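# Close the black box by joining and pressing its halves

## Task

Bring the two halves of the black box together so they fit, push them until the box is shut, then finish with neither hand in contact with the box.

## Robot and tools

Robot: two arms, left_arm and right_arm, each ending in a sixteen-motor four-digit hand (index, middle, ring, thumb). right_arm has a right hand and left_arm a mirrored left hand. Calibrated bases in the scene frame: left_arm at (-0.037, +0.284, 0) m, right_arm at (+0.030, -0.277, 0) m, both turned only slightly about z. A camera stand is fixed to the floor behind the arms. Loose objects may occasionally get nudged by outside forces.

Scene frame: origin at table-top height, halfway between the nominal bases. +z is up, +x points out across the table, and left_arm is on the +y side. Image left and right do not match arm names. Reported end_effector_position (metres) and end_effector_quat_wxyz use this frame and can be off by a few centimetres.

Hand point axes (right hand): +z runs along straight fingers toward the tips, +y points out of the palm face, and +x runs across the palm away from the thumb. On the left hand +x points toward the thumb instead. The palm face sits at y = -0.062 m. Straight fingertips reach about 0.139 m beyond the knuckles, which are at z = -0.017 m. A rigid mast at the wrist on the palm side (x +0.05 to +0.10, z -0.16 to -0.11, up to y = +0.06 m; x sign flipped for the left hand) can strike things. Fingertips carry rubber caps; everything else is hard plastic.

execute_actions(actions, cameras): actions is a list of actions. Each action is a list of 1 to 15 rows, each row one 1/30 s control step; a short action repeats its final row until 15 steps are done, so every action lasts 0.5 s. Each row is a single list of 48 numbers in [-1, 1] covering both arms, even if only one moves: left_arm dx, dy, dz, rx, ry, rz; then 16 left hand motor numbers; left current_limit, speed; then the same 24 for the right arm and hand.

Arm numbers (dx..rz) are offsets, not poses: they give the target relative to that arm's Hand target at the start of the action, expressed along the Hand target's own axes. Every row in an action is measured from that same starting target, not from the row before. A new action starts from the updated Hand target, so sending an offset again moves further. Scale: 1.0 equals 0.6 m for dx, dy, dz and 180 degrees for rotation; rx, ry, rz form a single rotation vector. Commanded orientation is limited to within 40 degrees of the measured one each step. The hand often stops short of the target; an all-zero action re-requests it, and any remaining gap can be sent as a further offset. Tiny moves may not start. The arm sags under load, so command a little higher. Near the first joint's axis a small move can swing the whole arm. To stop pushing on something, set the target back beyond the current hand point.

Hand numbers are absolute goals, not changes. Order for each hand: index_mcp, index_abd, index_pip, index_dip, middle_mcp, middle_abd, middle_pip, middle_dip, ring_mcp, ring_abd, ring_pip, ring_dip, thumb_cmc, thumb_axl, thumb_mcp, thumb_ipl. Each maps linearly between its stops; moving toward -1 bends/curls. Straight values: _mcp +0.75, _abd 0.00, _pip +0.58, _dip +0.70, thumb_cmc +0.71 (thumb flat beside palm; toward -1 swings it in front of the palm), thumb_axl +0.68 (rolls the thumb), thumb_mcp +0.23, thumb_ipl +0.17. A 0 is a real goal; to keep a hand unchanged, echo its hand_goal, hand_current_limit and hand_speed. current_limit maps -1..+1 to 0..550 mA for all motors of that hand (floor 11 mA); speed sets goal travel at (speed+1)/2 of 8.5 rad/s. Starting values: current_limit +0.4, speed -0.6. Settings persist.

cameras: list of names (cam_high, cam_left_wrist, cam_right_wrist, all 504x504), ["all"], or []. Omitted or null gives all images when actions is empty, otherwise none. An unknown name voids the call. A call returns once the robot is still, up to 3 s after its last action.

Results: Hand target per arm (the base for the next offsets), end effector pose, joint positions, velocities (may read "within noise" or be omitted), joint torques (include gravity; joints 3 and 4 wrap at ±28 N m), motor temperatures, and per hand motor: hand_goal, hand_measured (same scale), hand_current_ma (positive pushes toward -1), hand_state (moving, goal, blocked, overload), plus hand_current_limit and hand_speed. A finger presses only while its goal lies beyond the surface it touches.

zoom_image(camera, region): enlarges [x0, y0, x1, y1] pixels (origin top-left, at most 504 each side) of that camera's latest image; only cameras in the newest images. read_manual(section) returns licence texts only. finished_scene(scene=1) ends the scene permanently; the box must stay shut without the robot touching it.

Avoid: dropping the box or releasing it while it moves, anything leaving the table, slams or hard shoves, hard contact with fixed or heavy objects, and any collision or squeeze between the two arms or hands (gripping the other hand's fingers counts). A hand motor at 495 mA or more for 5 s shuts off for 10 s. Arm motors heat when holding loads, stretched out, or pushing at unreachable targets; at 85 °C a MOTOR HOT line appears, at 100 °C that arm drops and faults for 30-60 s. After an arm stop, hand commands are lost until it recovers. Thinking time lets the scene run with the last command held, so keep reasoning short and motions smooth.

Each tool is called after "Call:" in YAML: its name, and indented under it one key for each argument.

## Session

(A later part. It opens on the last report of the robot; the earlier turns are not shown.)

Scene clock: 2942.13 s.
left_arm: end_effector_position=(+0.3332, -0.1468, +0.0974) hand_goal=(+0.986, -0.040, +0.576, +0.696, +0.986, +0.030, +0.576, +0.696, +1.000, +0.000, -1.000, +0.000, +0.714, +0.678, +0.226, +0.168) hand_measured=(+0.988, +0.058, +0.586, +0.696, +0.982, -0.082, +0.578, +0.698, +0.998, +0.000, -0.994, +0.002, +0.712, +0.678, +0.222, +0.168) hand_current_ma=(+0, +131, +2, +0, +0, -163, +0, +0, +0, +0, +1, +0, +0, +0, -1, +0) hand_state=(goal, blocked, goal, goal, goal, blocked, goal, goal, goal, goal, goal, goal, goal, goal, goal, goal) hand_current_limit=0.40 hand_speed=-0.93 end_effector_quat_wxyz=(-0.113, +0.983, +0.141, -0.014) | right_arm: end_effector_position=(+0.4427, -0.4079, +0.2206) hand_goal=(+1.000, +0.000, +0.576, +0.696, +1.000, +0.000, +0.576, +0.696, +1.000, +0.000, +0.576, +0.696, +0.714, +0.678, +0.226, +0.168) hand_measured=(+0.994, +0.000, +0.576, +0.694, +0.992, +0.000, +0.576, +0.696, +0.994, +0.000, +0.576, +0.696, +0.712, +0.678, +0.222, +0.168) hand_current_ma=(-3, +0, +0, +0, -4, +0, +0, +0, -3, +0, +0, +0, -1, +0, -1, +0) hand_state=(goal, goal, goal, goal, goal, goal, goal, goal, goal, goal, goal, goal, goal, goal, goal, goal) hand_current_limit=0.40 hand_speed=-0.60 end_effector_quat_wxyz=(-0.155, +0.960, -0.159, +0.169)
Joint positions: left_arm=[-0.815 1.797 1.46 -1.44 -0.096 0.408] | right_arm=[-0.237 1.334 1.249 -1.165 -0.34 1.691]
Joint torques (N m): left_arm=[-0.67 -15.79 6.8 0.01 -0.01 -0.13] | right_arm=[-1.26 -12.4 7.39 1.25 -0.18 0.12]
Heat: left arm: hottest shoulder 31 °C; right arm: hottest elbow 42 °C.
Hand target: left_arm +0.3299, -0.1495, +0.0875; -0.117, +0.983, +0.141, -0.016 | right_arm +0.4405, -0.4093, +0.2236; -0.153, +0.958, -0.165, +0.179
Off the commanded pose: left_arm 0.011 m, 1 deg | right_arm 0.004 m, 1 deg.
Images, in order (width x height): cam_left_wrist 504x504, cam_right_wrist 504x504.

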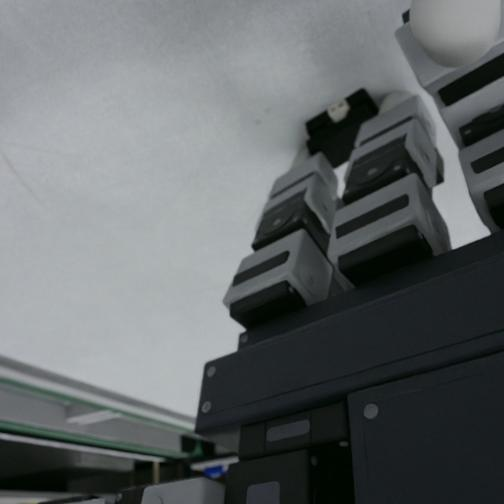

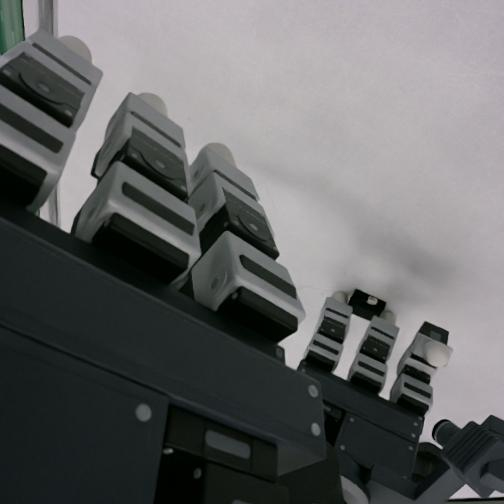

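Call:
execute_actions:
  actions:
    - [[0.0,0,0,0,0,0,0.985,0.06,0.576,0.696,0.985,-0.09,0.576,0.696,1,0,-1,0,0.714,0.678,0.226,0.168,0.4,-0.95,0,0,0,0,0,0,1,0,0.576,0.696,1,0,0.576,0.696,1,0,0.576,0.696,0.714,0.678,0.226,0.168,0.4,-0.6]]
    - [[0.0,-0.0055,-0.0234,-0.0066,0,0,0.985,0.11,0.576,0.696,0.985,-0.13,0.576,0.696,1,0,-1,0,0.714,0.678,0.226,0.168,0.4,-0.93,0,0,0,0,0,0,1,0,0.576,0.696,1,0,0.576,0.696,1,0,0.576,0.696,0.714,0.678,0.226,0.168,0.4,-0.6]]
    - [[0.0,-0.004,-0.0172,-0.0049,0,0,0.985,0.11,0.576,0.696,0.985,-0.13,0.576,0.696,1,0,-1,0,0.714,0.678,0.226,0.168,0.4,-0.93,0,0,0,0,0,0,1,0,0.576,0.696,1,0,0.576,0.696,1,0,0.576,0.696,0.714,0.678,0.226,0.168,0.4,-0.6]]
  cameras: ["cam_left_wrist","cam_right_wrist"]

Call:
zoom_image:
  camera: "cam_left_wrist"
  region: [290, 78, 380, 168]

Call:
zoom_image:
  camera: "cam_right_wrist"
  region: [346, 284, 391, 329]

Scene clock: 2978.30 s.
left_arm: end_effector_position=(+0.3319, -0.1483, +0.1024) hand_goal=(+0.986, +0.110, +0.576, +0.696, +0.986, -0.130, +0.576, +0.696, +1.000, +0.000, -1.000, +0.000, +0.714, +0.678, +0.226, +0.168) hand_measured=(+0.982, +0.106, +0.578, +0.698, +0.982, -0.126, +0.578, +0.698, +0.998, +0.000, -0.994, +0.002, +0.712, +0.678, +0.222, +0.168) hand_current_ma=(+0, +0, +0, +0, +0, +0, +0, +0, +0, +0, +1, +0, +0, +0, -1, +0) hand_state=(goal, goal, goal, goal, goal, goal, goal, goal, goal, goal, goal, goal, goal, goal, goal, goal) hand_current_limit=0.40 hand_speed=-0.93 end_effector_quat_wxyz=(-0.106, +0.984, +0.142, -0.016) | right_arm: end_effector_position=(+0.4427, -0.4079, +0.2206) hand_goal=(+1.000, +0.000, +0.576, +0.696, +1.000, +0.000, +0.576, +0.696, +1.000, +0.000, +0.576, +0.696, +0.714, +0.678, +0.226, +0.168) hand_measured=(+0.994, +0.000, +0.576, +0.694, +0.992, +0.000, +0.576, +0.696, +0.994, +0.000, +0.576, +0.696, +0.712, +0.678, +0.222, +0.168) hand_current_ma=(-3, +0, +0, +0, -4, +0, +0, +0, -3, +0, +0, +0, -1, +0, -1, +0) hand_state=(goal, goal, goal, goal, goal, goal, goal, goal, goal, goal, goal, goal, goal, goal, goal, goal) hand_current_limit=0.40 hand_speed=-0.60 end_effector_quat_wxyz=(-0.155, +0.960, -0.159, +0.169)
Joint positions: left_arm=[-0.815 1.788 1.46 -1.44 -0.084 0.407] | right_arm=[-0.237 1.334 1.249 -1.165 -0.34 1.691]
Joint torques (N m): left_arm=[-0.5 -18.43 7.54 -0.49 0.06 -0.06] | right_arm=[-1.26 -12.4 7.38 1.28 -0.19 0.12]
Heat: left arm: hottest elbow 31 °C; right arm: hottest elbow 41 °C.
Hand target: left_arm +0.3298, -0.1495, +0.1125; -0.099, +0.985, +0.141, -0.013 | right_arm +0.4405, -0.4093, +0.2236; -0.153, +0.958, -0.165, +0.179
Off the commanded pose: left_arm 0.010 m, 1 deg | right_arm 0.004 m, 1 deg.
Images, in order (width x height): cam_left_wrist 504x504, cam_right_wrist 504x504.

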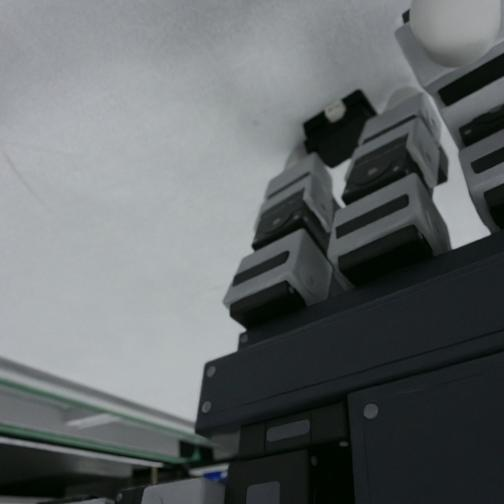

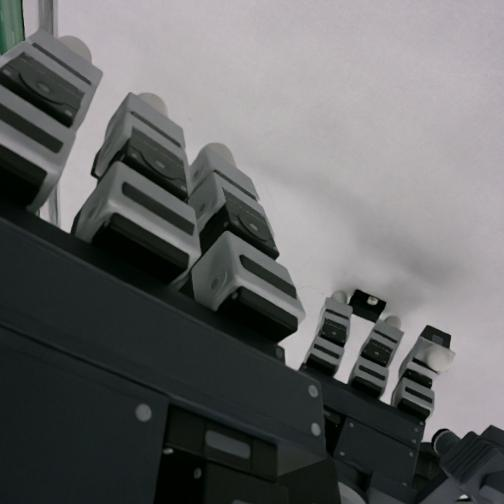

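Scaled by 5.600.

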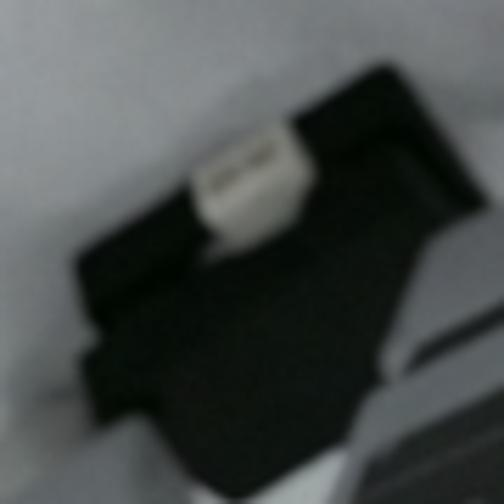

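Scaled by 11.200.

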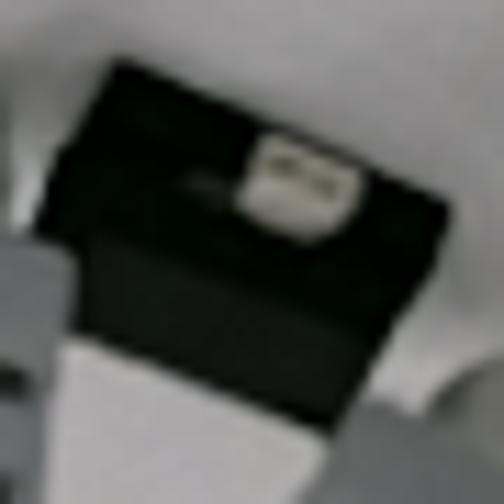

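Call:
execute_actions:
  actions:
    - [[0.0,0,0,0,0,0,0.985,0.08,0.576,0.696,0.985,-0.08,0.576,0.696,1,0,-1,0,0.714,0.678,0.226,0.168,0.4,-0.95,0,0,0,0,0,0,1,0,0.576,0.696,1,0,0.576,0.696,1,0,0.576,0.696,0.714,0.678,0.226,0.168,0.4,-0.6]]
    - [[0.0,0,0,0,0,0,0.985,0.05,0.576,0.696,0.985,-0.05,0.576,0.696,1,0,-1,0,0.714,0.678,0.226,0.168,0.4,-0.95,0,0,0,0,0,0,1,0,0.576,0.696,1,0,0.576,0.696,1,0,0.576,0.696,0.714,0.678,0.226,0.168,0.4,-0.6]]
    - [[0.0,0,0,0,0,0,0.985,0.0,0.576,0.696,0.985,-0.0,0.576,0.696,1,0,-1,0,0.714,0.678,0.226,0.168,0.4,-0.95,0,0,0,0,0,0,1,0,0.576,0.696,1,0,0.576,0.696,1,0,0.576,0.696,0.714,0.678,0.226,0.168,0.4,-0.6]]
    - [[0.0,0,0,0,0,0,0.985,-0.02,0.576,0.696,0.985,0.02,0.576,0.696,1,0,-1,0,0.714,0.678,0.226,0.168,0.4,-0.93,0,0,0,0,0,0,1,0,0.576,0.696,1,0,0.576,0.696,1,0,0.576,0.696,0.714,0.678,0.226,0.168,0.4,-0.6]]
  cameras: ["cam_left_wrist","cam_right_wrist"]

Call:
zoom_image:
  camera: "cam_left_wrist"
  region: [290, 78, 380, 168]

Call:
zoom_image:
  camera: "cam_right_wrist"
  region: [346, 284, 391, 329]

Scene clock: 3003.47 s.
left_arm: end_effector_position=(+0.3319, -0.1483, +0.1024) hand_goal=(+0.986, -0.020, +0.576, +0.696, +0.986, +0.020, +0.576, +0.696, +1.000, +0.000, -1.000, +0.000, +0.714, +0.678, +0.226, +0.168) hand_measured=(+0.982, +0.068, +0.578, +0.698, +0.982, -0.068, +0.576, +0.698, +0.998, +0.000, -0.994, +0.002, +0.712, +0.678, +0.222, +0.168) hand_current_ma=(+0, +105, +0, +0, +0, -107, +0, +0, +0, +0, +1, +0, +0, +0, -1, +0) hand_state=(goal, blocked, goal, goal, goal, blocked, goal, goal, goal, goal, goal, goal, goal, goal, goal, goal) hand_current_limit=0.40 hand_speed=-0.93 end_effector_quat_wxyz=(-0.106, +0.984, +0.142, -0.016) | right_arm: end_effector_position=(+0.4427, -0.4079, +0.2206) hand_goal=(+1.000, +0.000, +0.576, +0.696, +1.000, +0.000, +0.576, +0.696, +1.000, +0.000, +0.576, +0.696, +0.714, +0.678, +0.226, +0.168) hand_measured=(+0.994, +0.000, +0.576, +0.694, +0.992, +0.000, +0.576, +0.696, +0.994, +0.000, +0.576, +0.696, +0.712, +0.678, +0.222, +0.168) hand_current_ma=(-3, +0, +0, +0, -4, +0, +0, +0, -3, +0, +0, +0, -1, +0, -1, +0) hand_state=(goal, goal, goal, goal, goal, goal, goal, goal, goal, goal, goal, goal, goal, goal, goal, goal) hand_current_limit=0.40 hand_speed=-0.60 end_effector_quat_wxyz=(-0.155, +0.960, -0.159, +0.169)
Joint positions: left_arm=[-0.815 1.788 1.46 -1.44 -0.084 0.407] | right_arm=[-0.237 1.334 1.249 -1.165 -0.34 1.691]
Joint torques (N m): left_arm=[-0.62 -18.37 7.51 -0.49 0.06 -0.05] | right_arm=[-1.32 -12.4 7.39 1.25 -0.19 0.11]
Heat: left arm: hottest elbow 31 °C; right arm: hottest elbow 41 °C.
Hand target: left_arm +0.3298, -0.1495, +0.1125; -0.099, +0.985, +0.141, -0.013 | right_arm +0.4405, -0.4093, +0.2236; -0.153, +0.958, -0.165, +0.179
Off the commanded pose: left_arm 0.010 m, 1 deg | right_arm 0.004 m, 1 deg.
Images, in order (width x height): cam_left_wrist 504x504, cam_right_wrist 504x504.

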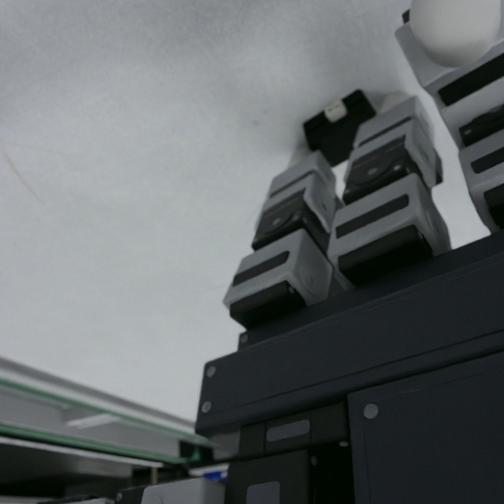

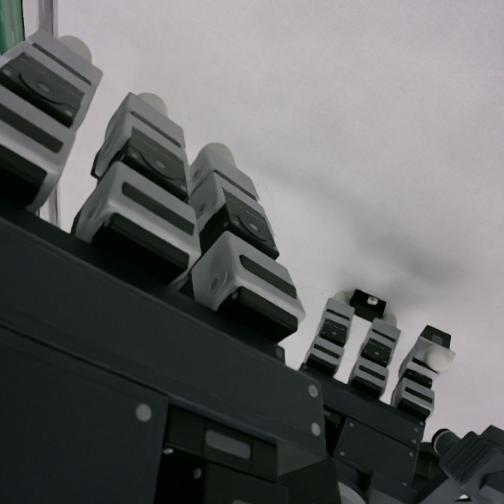

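Scaled by 5.600.

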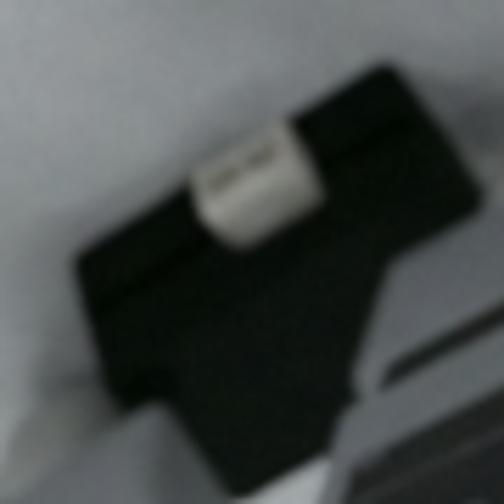

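Scaled by 11.200.

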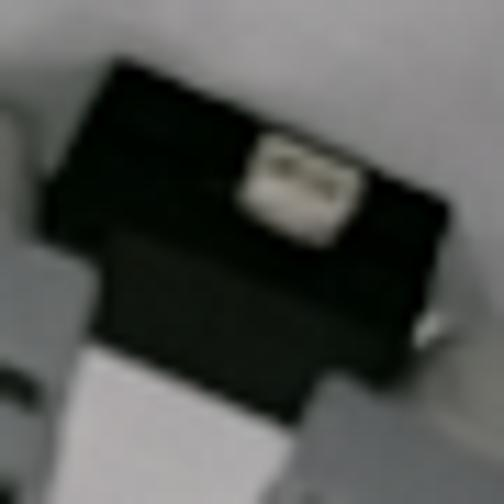

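Call:
zoom_image:
  camera: "cam_right_wrist"
  region: [346, 286, 368, 308]

Call:
zoom_image:
  camera: "cam_right_wrist"
  region: [368, 300, 390, 322]

Call:
zoom_image:
  camera: "cam_left_wrist"
  region: [298, 100, 343, 145]

Scaled by 22.909.

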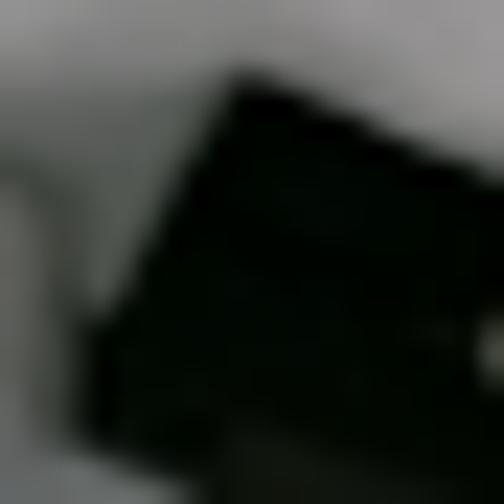

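Scaled by 22.909.

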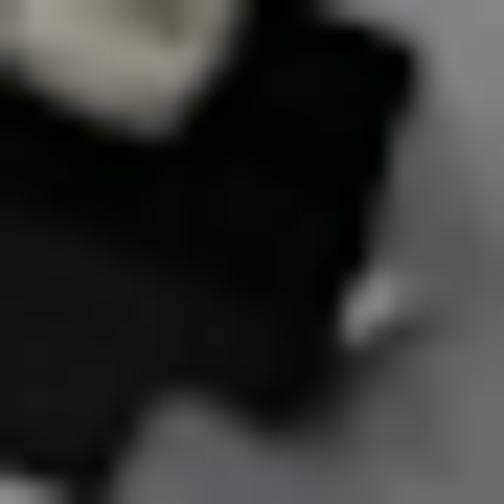

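Scaled by 11.200.

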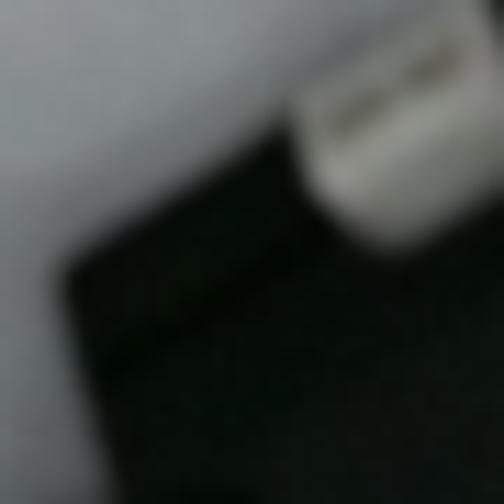

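Call:
execute_actions:
  actions:
    - [[0.0,0,0,0,0,0,0.985,0.06,0.576,0.696,0.985,-0.06,0.576,0.696,1,0,-1,0,0.714,0.678,0.226,0.168,0.4,-0.95,0,0,0,0,0,0,1,0,0.576,0.696,1,0,0.576,0.696,1,0,0.576,0.696,0.714,0.678,0.226,0.168,0.4,-0.6]]
    - [[0.0,0,0,0,0,0,0.985,0.09,0.576,0.696,0.985,-0.09,0.576,0.696,1,0,-1,0,0.714,0.678,0.226,0.168,0.4,-0.95,0,0,0,0,0,0,1,0,0.576,0.696,1,0,0.576,0.696,1,0,0.576,0.696,0.714,0.678,0.226,0.168,0.4,-0.6]]
  cameras: ["cam_left_wrist","cam_right_wrist"]

Call:
zoom_image:
  camera: "cam_left_wrist"
  region: [290, 78, 380, 168]

Call:
zoom_image:
  camera: "cam_right_wrist"
  region: [346, 284, 391, 329]

Scene clock: 3027.00 s.
left_arm: end_effector_position=(+0.3319, -0.1483, +0.1024) hand_goal=(+0.986, +0.090, +0.576, +0.696, +0.986, -0.090, +0.576, +0.696, +1.000, +0.000, -1.000, +0.000, +0.714, +0.678, +0.226, +0.168) hand_measured=(+0.982, +0.086, +0.578, +0.698, +0.982, -0.086, +0.576, +0.698, +0.998, +0.000, -0.994, +0.002, +0.712, +0.678, +0.222, +0.168) hand_current_ma=(+0, +0, +0, +0, +0, +0, +0, +0, +0, +0, +1, +0, +0, +0, -1, +0) hand_state=(goal, goal, goal, goal, goal, goal, goal, goal, goal, goal, goal, goal, goal, goal, goal, goal) hand_current_limit=0.40 hand_speed=-0.95 end_effector_quat_wxyz=(-0.106, +0.984, +0.142, -0.016) | right_arm: end_effector_position=(+0.4427, -0.4079, +0.2206) hand_goal=(+1.000, +0.000, +0.576, +0.696, +1.000, +0.000, +0.576, +0.696, +1.000, +0.000, +0.576, +0.696, +0.714, +0.678, +0.226, +0.168) hand_measured=(+0.994, +0.000, +0.576, +0.694, +0.992, +0.000, +0.576, +0.696, +0.994, +0.000, +0.576, +0.696, +0.712, +0.678, +0.222, +0.168) hand_current_ma=(-3, +0, +0, +0, -4, +0, +0, +0, -3, +0, +0, +0, -1, +0, -1, +0) hand_state=(goal, goal, goal, goal, goal, goal, goal, goal, goal, goal, goal, goal, goal, goal, goal, goal) hand_current_limit=0.40 hand_speed=-0.60 end_effector_quat_wxyz=(-0.155, +0.960, -0.159, +0.169)
Joint positions: left_arm=[-0.815 1.788 1.46 -1.44 -0.084 0.407] | right_arm=[-0.237 1.334 1.249 -1.165 -0.34 1.691]
Joint torques (N m): left_arm=[-0.32 -18.43 7.54 -0.47 0.05 -0.05] | right_arm=[-1.26 -12.4 7.41 1.26 -0.19 0.12]
Heat: left arm: hottest elbow 31 °C; right arm: hottest elbow 41 °C.
Hand target: left_arm +0.3298, -0.1495, +0.1125; -0.099, +0.985, +0.141, -0.013 | right_arm +0.4405, -0.4093, +0.2236; -0.153, +0.958, -0.165, +0.179
Off the commanded pose: left_arm 0.010 m, 1 deg | right_arm 0.004 m, 1 deg.
Images, in order (width x height): cam_left_wrist 504x504, cam_right_wrist 504x504.

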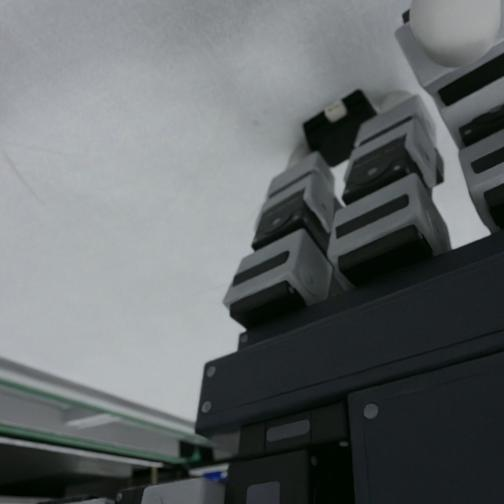

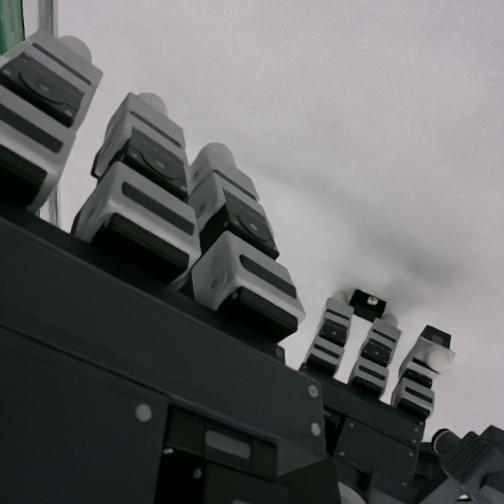

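Scaled by 5.600.

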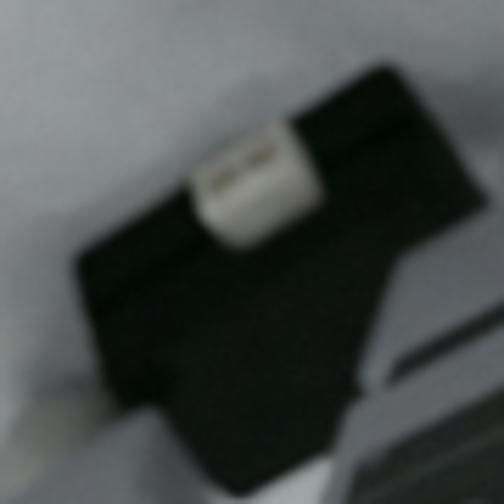

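Scaled by 11.200.

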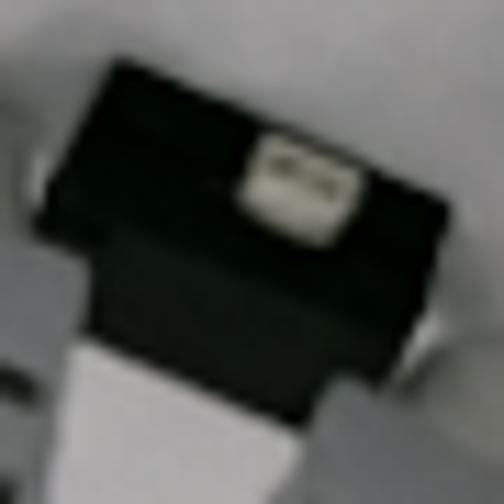

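Call:
zoom_image:
  camera: "cam_left_wrist"
  region: [298, 130, 328, 160]

Call:
zoom_image:
  camera: "cam_right_wrist"
  region: [344, 290, 366, 312]

Scaled by 16.800.

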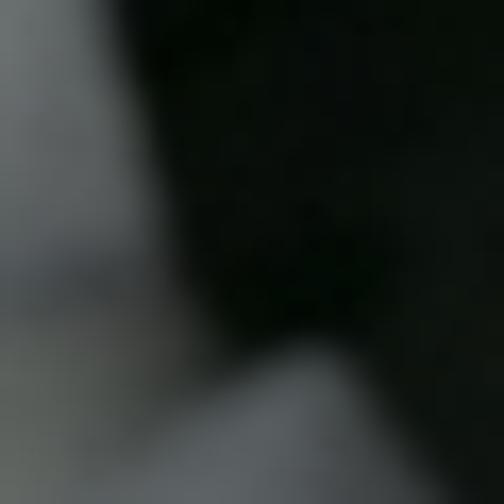

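Scaled by 22.909.

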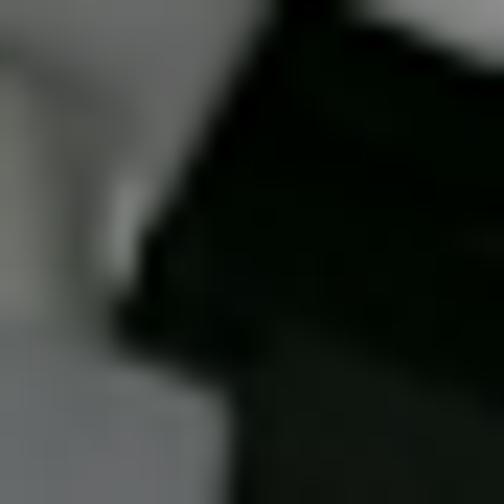

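Call:
execute_actions:
  actions:
    - [[0.0,0,0,0,0,0,0.985,0.2,0.576,0.696,0.985,-0.2,0.576,0.696,1,0,-1,0,0.714,0.678,0.226,0.168,0.4,-0.9,0,0,0,0,0,0,1,0,0.576,0.696,1,0,0.576,0.696,1,0,0.576,0.696,0.714,0.678,0.226,0.168,0.4,-0.6]]
  cameras: ["cam_left_wrist","cam_right_wrist"]

Call:
zoom_image:
  camera: "cam_left_wrist"
  region: [298, 130, 328, 160]

Call:
zoom_image:
  camera: "cam_right_wrist"
  region: [344, 284, 389, 329]

Scene clock: 3036.37 s.
left_arm: end_effector_position=(+0.3319, -0.1483, +0.1024) hand_goal=(+0.986, +0.200, +0.576, +0.696, +0.986, -0.200, +0.576, +0.696, +1.000, +0.000, -1.000, +0.000, +0.714, +0.678, +0.226, +0.168) hand_measured=(+0.982, +0.196, +0.578, +0.698, +0.982, -0.194, +0.576, +0.698, +0.998, +0.000, -0.994, +0.002, +0.712, +0.678, +0.222, +0.168) hand_current_ma=(+0, +0, +0, +0, +0, +1, +0, +0, +0, +0, +1, +0, +0, +0, -1, +0) hand_state=(goal, goal, goal, goal, goal, goal, goal, goal, goal, goal, goal, goal, goal, goal, goal, goal) hand_current_limit=0.40 hand_speed=-0.90 end_effector_quat_wxyz=(-0.106, +0.984, +0.142, -0.016) | right_arm: end_effector_position=(+0.4427, -0.4079, +0.2206) hand_goal=(+1.000, +0.000, +0.576, +0.696, +1.000, +0.000, +0.576, +0.696, +1.000, +0.000, +0.576, +0.696, +0.714, +0.678, +0.226, +0.168) hand_measured=(+0.994, +0.000, +0.576, +0.694, +0.992, +0.000, +0.576, +0.696, +0.994, +0.000, +0.576, +0.696, +0.712, +0.678, +0.222, +0.168) hand_current_ma=(-3, +0, +0, +0, -4, +0, +0, +0, -3, +0, +0, +0, -1, +0, -1, +0) hand_state=(goal, goal, goal, goal, goal, goal, goal, goal, goal, goal, goal, goal, goal, goal, goal, goal) hand_current_limit=0.40 hand_speed=-0.60 end_effector_quat_wxyz=(-0.155, +0.960, -0.159, +0.169)
Joint positions: left_arm=[-0.815 1.788 1.46 -1.44 -0.084 0.407] | right_arm=[-0.237 1.334 1.249 -1.165 -0.34 1.691]
Joint torques (N m): left_arm=[-0.26 -18.37 7.5 -0.5 0.05 -0.04] | right_arm=[-1.26 -12.4 7.41 1.25 -0.19 0.12]
Heat: left arm: hottest elbow 31 °C; right arm: hottest elbow 41 °C.
Hand target: left_arm +0.3298, -0.1495, +0.1125; -0.099, +0.985, +0.141, -0.013 | right_arm +0.4405, -0.4093, +0.2236; -0.153, +0.958, -0.165, +0.179
Off the commanded pose: left_arm 0.010 m, 1 deg | right_arm 0.004 m, 1 deg.
Images, in order (width x height): cam_left_wrist 504x504, cam_right_wrist 504x504.

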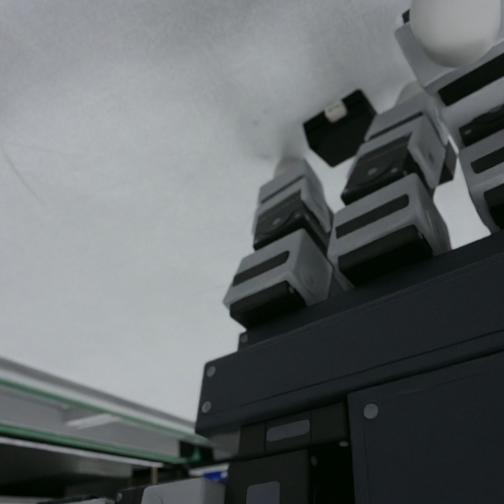

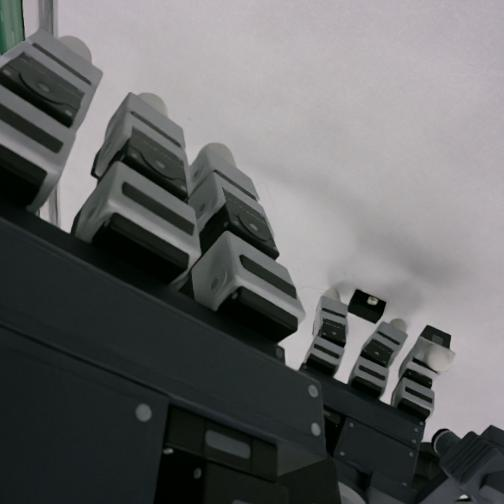

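Scaled by 16.800.

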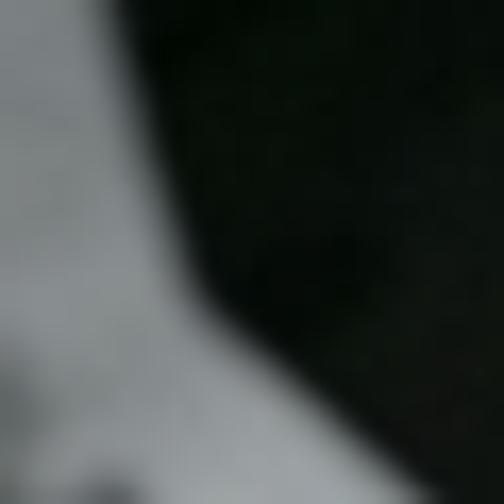

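Scaled by 11.200.

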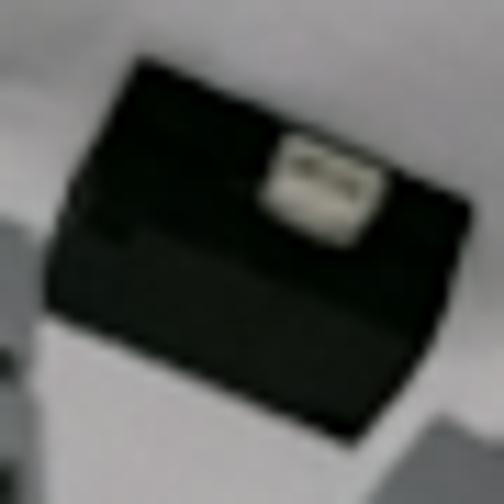

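Call:
execute_actions:
  actions:
    - [[0.0,-0.015,-0.065,0,0,0,0.985,0.18,0.576,0.696,0.985,-0.18,0.576,0.696,1,0,-1,0,0.714,0.678,0.226,0.168,0.4,-0.9,0,0,0,0,0,0,1,0,0.576,0.696,1,0,0.576,0.696,1,0,0.576,0.696,0.714,0.678,0.226,0.168,0.4,-0.6]]
    - [[0.0,-0.0,-0.03,0,0,0,0.985,0.0,0.576,0.696,0.8,-0.0,0.576,0.696,1,0,-1,0,0.714,0.678,0.226,0.168,0.4,-0.9,0,0,0,0,0,0,1,0,0.576,0.696,1,0,0.576,0.696,1,0,0.576,0.696,0.714,0.678,0.226,0.168,0.4,-0.6]]
  cameras: ["cam_left_wrist","cam_right_wrist"]

Call:
zoom_image:
  camera: "cam_left_wrist"
  region: [285, 15, 375, 105]

Call:
zoom_image:
  camera: "cam_right_wrist"
  region: [344, 284, 389, 329]

Scene clock: 3078.27 s.
left_arm: end_effector_position=(+0.3227, -0.1377, +0.1440) hand_goal=(+0.986, +0.000, +0.576, +0.696, +0.800, +0.000, +0.576, +0.696, +1.000, +0.000, -1.000, +0.000, +0.714, +0.678, +0.226, +0.168) hand_measured=(+0.982, +0.004, +0.576, +0.698, +0.798, -0.004, +0.576, +0.698, +0.998, +0.000, -0.994, +0.002, +0.712, +0.678, +0.222, +0.168) hand_current_ma=(-1, +0, +0, +0, +0, +0, +0, +0, +0, +0, +1, +0, +0, +0, -1, +0) hand_state=(goal, goal, goal, goal, goal, goal, goal, goal, goal, goal, goal, goal, goal, goal, goal, goal) hand_current_limit=0.40 hand_speed=-0.90 end_effector_quat_wxyz=(-0.121, +0.982, +0.141, -0.026) | right_arm: end_effector_position=(+0.4427, -0.4079, +0.2206) hand_goal=(+1.000, +0.000, +0.576, +0.696, +1.000, +0.000, +0.576, +0.696, +1.000, +0.000, +0.576, +0.696, +0.714, +0.678, +0.226, +0.168) hand_measured=(+0.994, +0.000, +0.576, +0.694, +0.992, +0.000, +0.576, +0.696, +0.994, +0.000, +0.576, +0.696, +0.712, +0.678, +0.222, +0.168) hand_current_ma=(-3, +0, +0, +0, -4, +0, +0, +0, -3, +0, +0, +0, -1, +0, -1, +0) hand_state=(goal, goal, goal, goal, goal, goal, goal, goal, goal, goal, goal, goal, goal, goal, goal, goal) hand_current_limit=0.40 hand_speed=-0.60 end_effector_quat_wxyz=(-0.155, +0.960, -0.159, +0.169)
Joint positions: left_arm=[-0.815 1.747 1.52 -1.578 -0.084 0.407] | right_arm=[-0.237 1.334 1.249 -1.165 -0.34 1.691]
Joint torques (N m): left_arm=[-0.56 -17.14 12.34 -0.64 0.06 -0.08] | right_arm=[-1.32 -12.34 7.39 1.24 -0.19 0.12]
Heat: left arm: hottest elbow 31 °C; right arm: hottest elbow 41 °C.
Hand target: left_arm +0.3304, -0.1520, +0.1700; -0.099, +0.985, +0.141, -0.013 | right_arm +0.4405, -0.4093, +0.2236; -0.153, +0.958, -0.165, +0.179
Off the commanded pose: left_arm 0.031 m, 3 deg | right_arm 0.004 m, 1 deg.
Images, in order (width x height): cam_left_wrist 504x504, cam_right_wrist 504x504.

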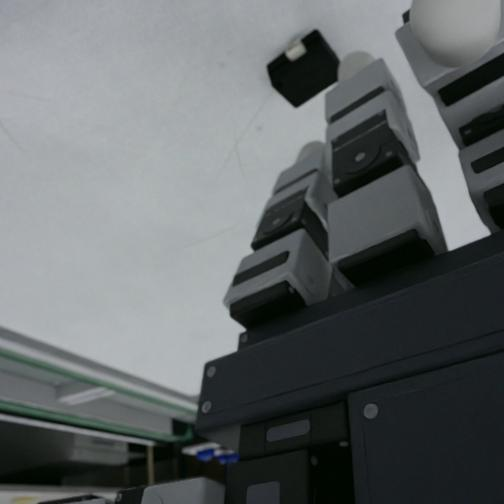

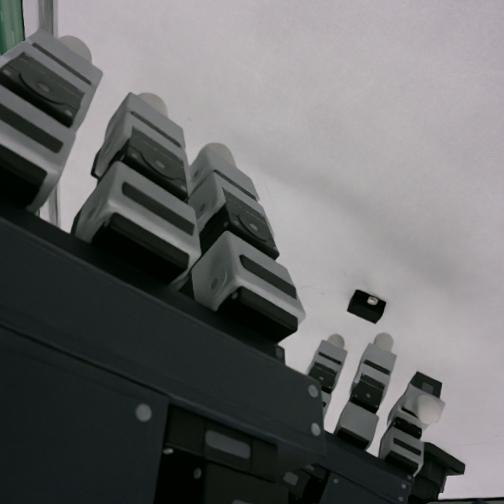

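Scaled by 5.600.

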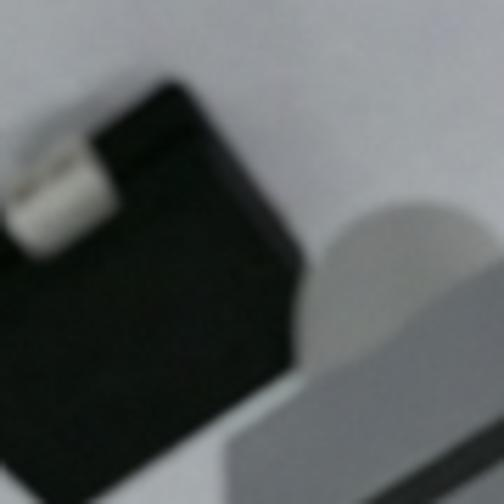

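Scaled by 11.200.

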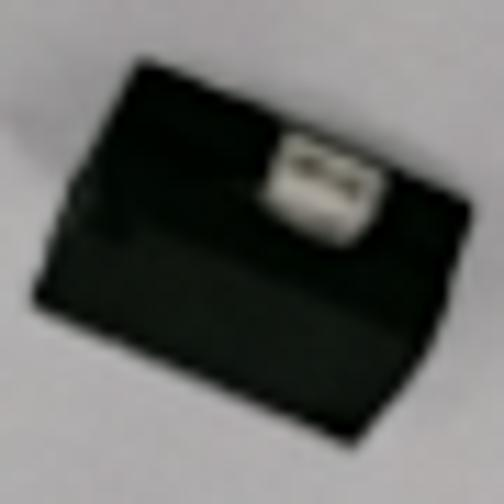

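Call:
zoom_image:
  camera: "cam_right_wrist"
  region: [345, 288, 367, 310]

Call:
zoom_image:
  camera: "cam_right_wrist"
  region: [364, 300, 388, 324]

Call:
zoom_image:
  camera: "cam_left_wrist"
  region: [265, 28, 345, 108]

Scaled by 22.909.

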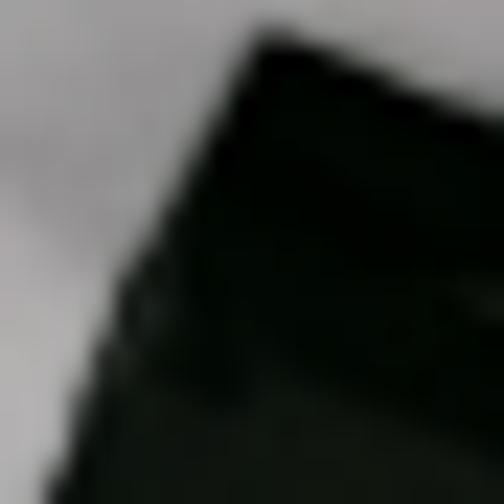

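Scaled by 21.000.

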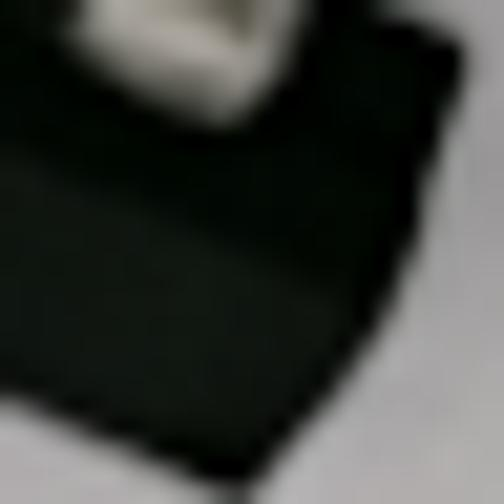

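Scaled by 6.300.

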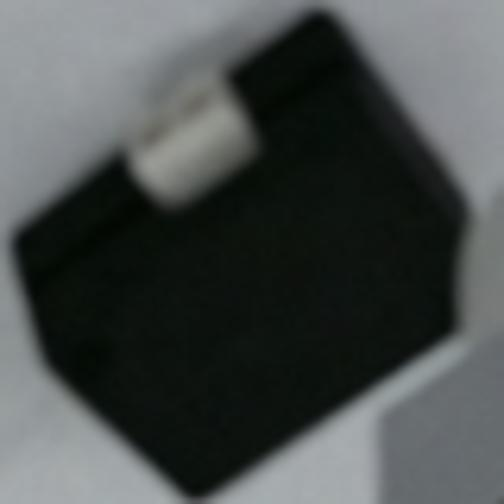

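Call:
execute_actions:
  actions:
    - [[0.0365,-0.0727,0.0657,0.0089,0,0,0.99,0.0,0.576,0.696,0.603,-0.0,0.576,0.696,1,0,-1,0,0.714,0.678,0.226,0.168,0.4,-0.8,0,0,0,0,0,0,1,0,0.576,0.696,1,0,0.576,0.696,1,0,0.576,0.696,0.714,0.678,0.226,0.168,0.4,-0.6]]
  cameras: ["cam_left_wrist","cam_right_wrist"]

Scene clock: 3093.33 s.
left_arm: end_effector_position=(+0.3389, -0.0976, +0.1345) hand_goal=(+0.990, +0.000, +0.576, +0.696, +0.604, +0.000, +0.576, +0.696, +1.000, +0.000, -1.000, +0.000, +0.714, +0.678, +0.226, +0.168) hand_measured=(+0.982, +0.004, +0.576, +0.698, +0.604, -0.002, +0.576, +0.698, +0.998, +0.000, -0.994, +0.002, +0.712, +0.678, +0.222, +0.168) hand_current_ma=(-2, +0, +0, +0, +0, +0, +0, +0, +0, +0, +1, +0, +0, +0, -1, +0) hand_state=(goal, goal, goal, goal, goal, goal, goal, goal, goal, goal, goal, goal, goal, goal, goal, goal) hand_current_limit=0.40 hand_speed=-0.80 end_effector_quat_wxyz=(-0.120, +0.982, +0.146, -0.020) | right_arm: end_effector_position=(+0.4427, -0.4079, +0.2206) hand_goal=(+1.000, +0.000, +0.576, +0.696, +1.000, +0.000, +0.576, +0.696, +1.000, +0.000, +0.576, +0.696, +0.714, +0.678, +0.226, +0.168) hand_measured=(+0.994, +0.000, +0.576, +0.694, +0.992, +0.000, +0.576, +0.696, +0.994, +0.000, +0.576, +0.696, +0.712, +0.678, +0.222, +0.168) hand_current_ma=(-3, +0, +0, +0, -4, +0, +0, +0, -3, +0, +0, +0, -1, +0, -1, +0) hand_state=(goal, goal, goal, goal, goal, goal, goal, goal, goal, goal, goal, goal, goal, goal, goal, goal) hand_current_limit=0.40 hand_speed=-0.60 end_effector_quat_wxyz=(-0.155, +0.960, -0.159, +0.169)
Joint positions: left_arm=[-0.742 1.699 1.429 -1.52 -0.109 0.47] | right_arm=[-0.237 1.334 1.249 -1.165 -0.34 1.691]
Joint torques (N m): left_arm=[-0.21 -17.08 6.64 -0.02 -0.04 0.03] | right_arm=[-1.32 -12.34 7.38 1.28 -0.19 0.11]
Heat: left arm: hottest elbow 32 °C; right arm: hottest elbow 41 °C.
Hand target: left_arm +0.3372, -0.0973, +0.1401; -0.113, +0.983, +0.141, -0.015 | right_arm +0.4405, -0.4093, +0.2236; -0.153, +0.958, -0.165, +0.179
Off the commanded pose: left_arm 0.006 m, 1 deg | right_arm 0.004 m, 1 deg.
Images, in order (width x height): cam_left_wrist 504x504, cam_right_wrist 504x504.

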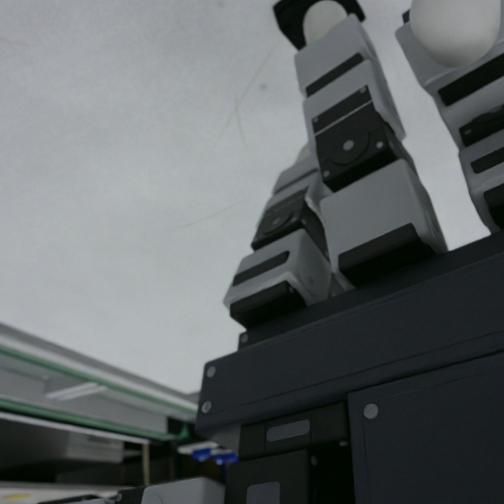

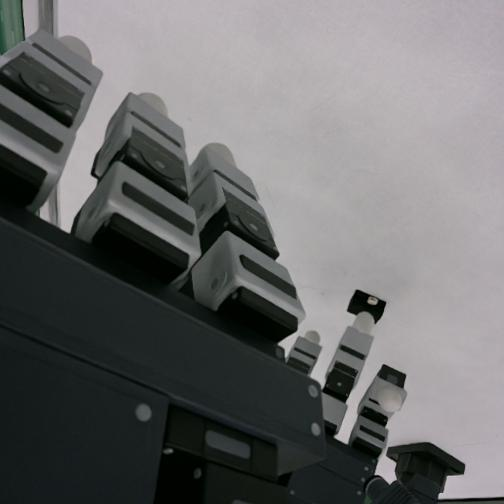

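Call:
zoom_image:
  camera: "cam_right_wrist"
  region: [340, 280, 395, 335]

Call:
zoom_image:
  camera: "cam_left_wrist"
  region: [265, 0, 385, 80]

Scaled by 9.164.

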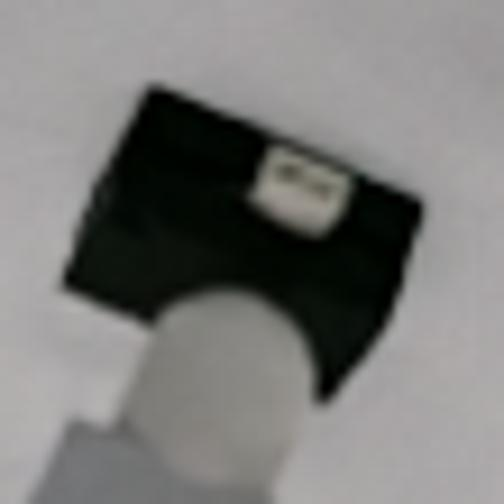

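Scaled by 4.200.

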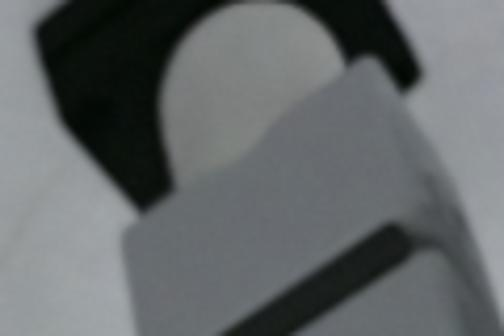

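Call:
execute_actions:
  actions:
    - [[0,0.0043,0.0185,0.006,-0.0028,0.0006,0.99,0.0,0.576,0.696,0.603,-0.0,0.576,0.696,1,0,-1,0,0.714,0.678,0.226,0.168,0.4,-0.8,0,0,0,0,0,0,1,0,0.576,0.696,1,0,0.576,0.696,1,0,0.576,0.696,0.714,0.678,0.226,0.168,0.4,-0.6]]

Call:
execute_actions:
  actions:
    - [[0,0.0043,0.0185,0.006,-0.0028,0.0006,0.99,0.0,0.576,0.696,0.603,-0.0,0.576,0.696,1,0,-1,0,0.714,0.678,0.226,0.168,0.4,-0.8,0,0,0,0,0,0,1,0,0.576,0.696,1,0,0.576,0.696,1,0,0.576,0.696,0.714,0.678,0.226,0.168,0.4,-0.6]]
  cameras: ["cam_right_wrist"]

Call:
zoom_image:
  camera: "cam_right_wrist"
  region: [340, 280, 395, 335]

Scene clock: 3104.00 s.
left_arm: end_effector_position=(+0.3392, -0.0980, +0.1346) hand_goal=(+0.990, +0.000, +0.576, +0.696, +0.604, +0.000, +0.576, +0.696, +1.000, +0.000, -1.000, +0.000, +0.714, +0.678, +0.226, +0.168) hand_measured=(+0.982, +0.004, +0.576, +0.698, +0.604, -0.002, +0.576, +0.698, +0.998, +0.000, -0.994, +0.002, +0.712, +0.678, +0.222, +0.168) hand_current_ma=(-2, +0, +0, +0, +0, +0, +0, +0, +0, +0, +1, +0, +0, +0, -1, +0) hand_state=(goal, goal, goal, goal, goal, goal, goal, goal, goal, goal, goal, goal, goal, goal, goal, goal) hand_current_limit=0.40 hand_speed=-0.80 end_effector_quat_wxyz=(-0.120, +0.982, +0.146, -0.019) | right_arm: end_effector_position=(+0.4427, -0.4079, +0.2206) hand_goal=(+1.000, +0.000, +0.576, +0.696, +1.000, +0.000, +0.576, +0.696, +1.000, +0.000, +0.576, +0.696, +0.714, +0.678, +0.226, +0.168) hand_measured=(+0.994, +0.000, +0.576, +0.694, +0.992, +0.000, +0.576, +0.696, +0.994, +0.000, +0.576, +0.696, +0.712, +0.678, +0.222, +0.168) hand_current_ma=(-3, +0, +0, +0, -4, +0, +0, +0, -3, +0, +0, +0, -1, +0, -1, +0) hand_state=(goal, goal, goal, goal, goal, goal, goal, goal, goal, goal, goal, goal, goal, goal, goal, goal) hand_current_limit=0.40 hand_speed=-0.60 end_effector_quat_wxyz=(-0.155, +0.960, -0.159, +0.169)
Joint positions: left_arm=[-0.742 1.699 1.429 -1.518 -0.109 0.47] | right_arm=[-0.237 1.334 1.249 -1.165 -0.34 1.691]
Joint torques (N m): left_arm=[-0.09 -15.44 6.53 -0.02 -0.06 0.05] | right_arm=[-1.26 -12.34 7.38 1.26 -0.19 0.12]
Heat: left arm: hottest shoulder 31 °C; right arm: hottest elbow 41 °C.
Hand target: left_arm +0.3372, -0.0973, +0.1287; -0.122, +0.982, +0.140, -0.021 | right_arm +0.4405, -0.4093, +0.2236; -0.153, +0.958, -0.165, +0.179
Off the commanded pose: left_arm 0.006 m, 1 deg | right_arm 0.004 m, 1 deg.

Scene clock: 3104.70 s.
left_arm: end_effector_position=(+0.3388, -0.0976, +0.1282) hand_goal=(+0.990, +0.000, +0.576, +0.696, +0.604, +0.000, +0.576, +0.696, +1.000, +0.000, -1.000, +0.000, +0.714, +0.678, +0.226, +0.168) hand_measured=(+0.982, +0.004, +0.576, +0.698, +0.602, -0.002, +0.576, +0.698, +0.998, +0.000, -0.994, +0.002, +0.712, +0.678, +0.222, +0.168) hand_current_ma=(-2, +0, +0, +0, +0, +0, +0, +0, +0, +0, +1, +0, +0, +0, -1, +0) hand_state=(goal, goal, goal, goal, goal, goal, goal, goal, goal, goal, goal, goal, goal, goal, goal, goal) hand_current_limit=0.40 hand_speed=-0.80 end_effector_quat_wxyz=(-0.124, +0.981, +0.145, -0.022) | right_arm: end_effector_position=(+0.4427, -0.4079, +0.2206) hand_goal=(+1.000, +0.000, +0.576, +0.696, +1.000, +0.000, +0.576, +0.696, +1.000, +0.000, +0.576, +0.696, +0.714, +0.678, +0.226, +0.168) hand_measured=(+0.994, +0.000, +0.576, +0.694, +0.992, +0.000, +0.576, +0.696, +0.994, +0.000, +0.576, +0.696, +0.712, +0.678, +0.222, +0.168) hand_current_ma=(-3, +0, +0, +0, -4, +0, +0, +0, -3, +0, +0, +0, -1, +0, -1, +0) hand_state=(goal, goal, goal, goal, goal, goal, goal, goal, goal, goal, goal, goal, goal, goal, goal, goal) hand_current_limit=0.40 hand_speed=-0.60 end_effector_quat_wxyz=(-0.155, +0.960, -0.159, +0.169)
Joint positions: left_arm=[-0.742 1.709 1.426 -1.517 -0.109 0.47] | right_arm=[-0.237 1.334 1.249 -1.165 -0.34 1.691]
Joint torques (N m): left_arm=[-0.21 -14.8 6.53 0.01 -0.08 0.05] | right_arm=[-1.32 -12.34 7.38 1.26 -0.19 0.11]
Heat: left arm: hottest shoulder 31 °C; right arm: hottest elbow 41 °C.
Hand target: left_arm +0.3370, -0.0970, +0.1173; -0.131, +0.981, +0.140, -0.027 | right_arm +0.4405, -0.4093, +0.2236; -0.153, +0.958, -0.165, +0.179
Off the commanded pose: left_arm 0.011 m, 1 deg | right_arm 0.004 m, 1 deg.
Images, in order (width x height): cam_right_wrist 504x504.

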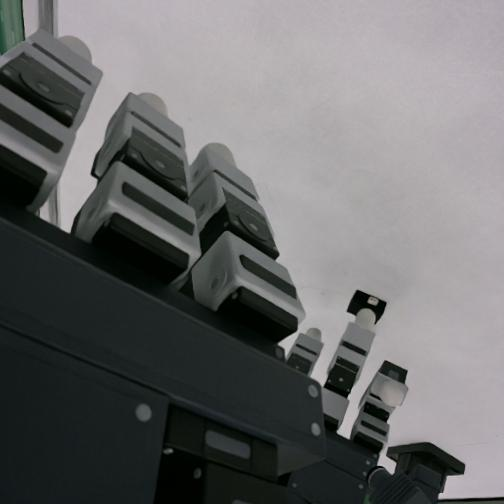

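Scaled by 9.164.

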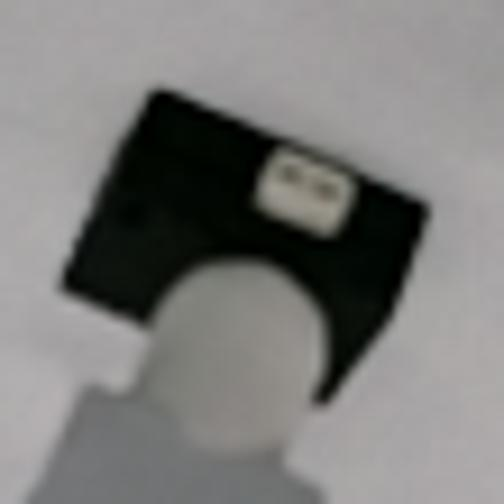

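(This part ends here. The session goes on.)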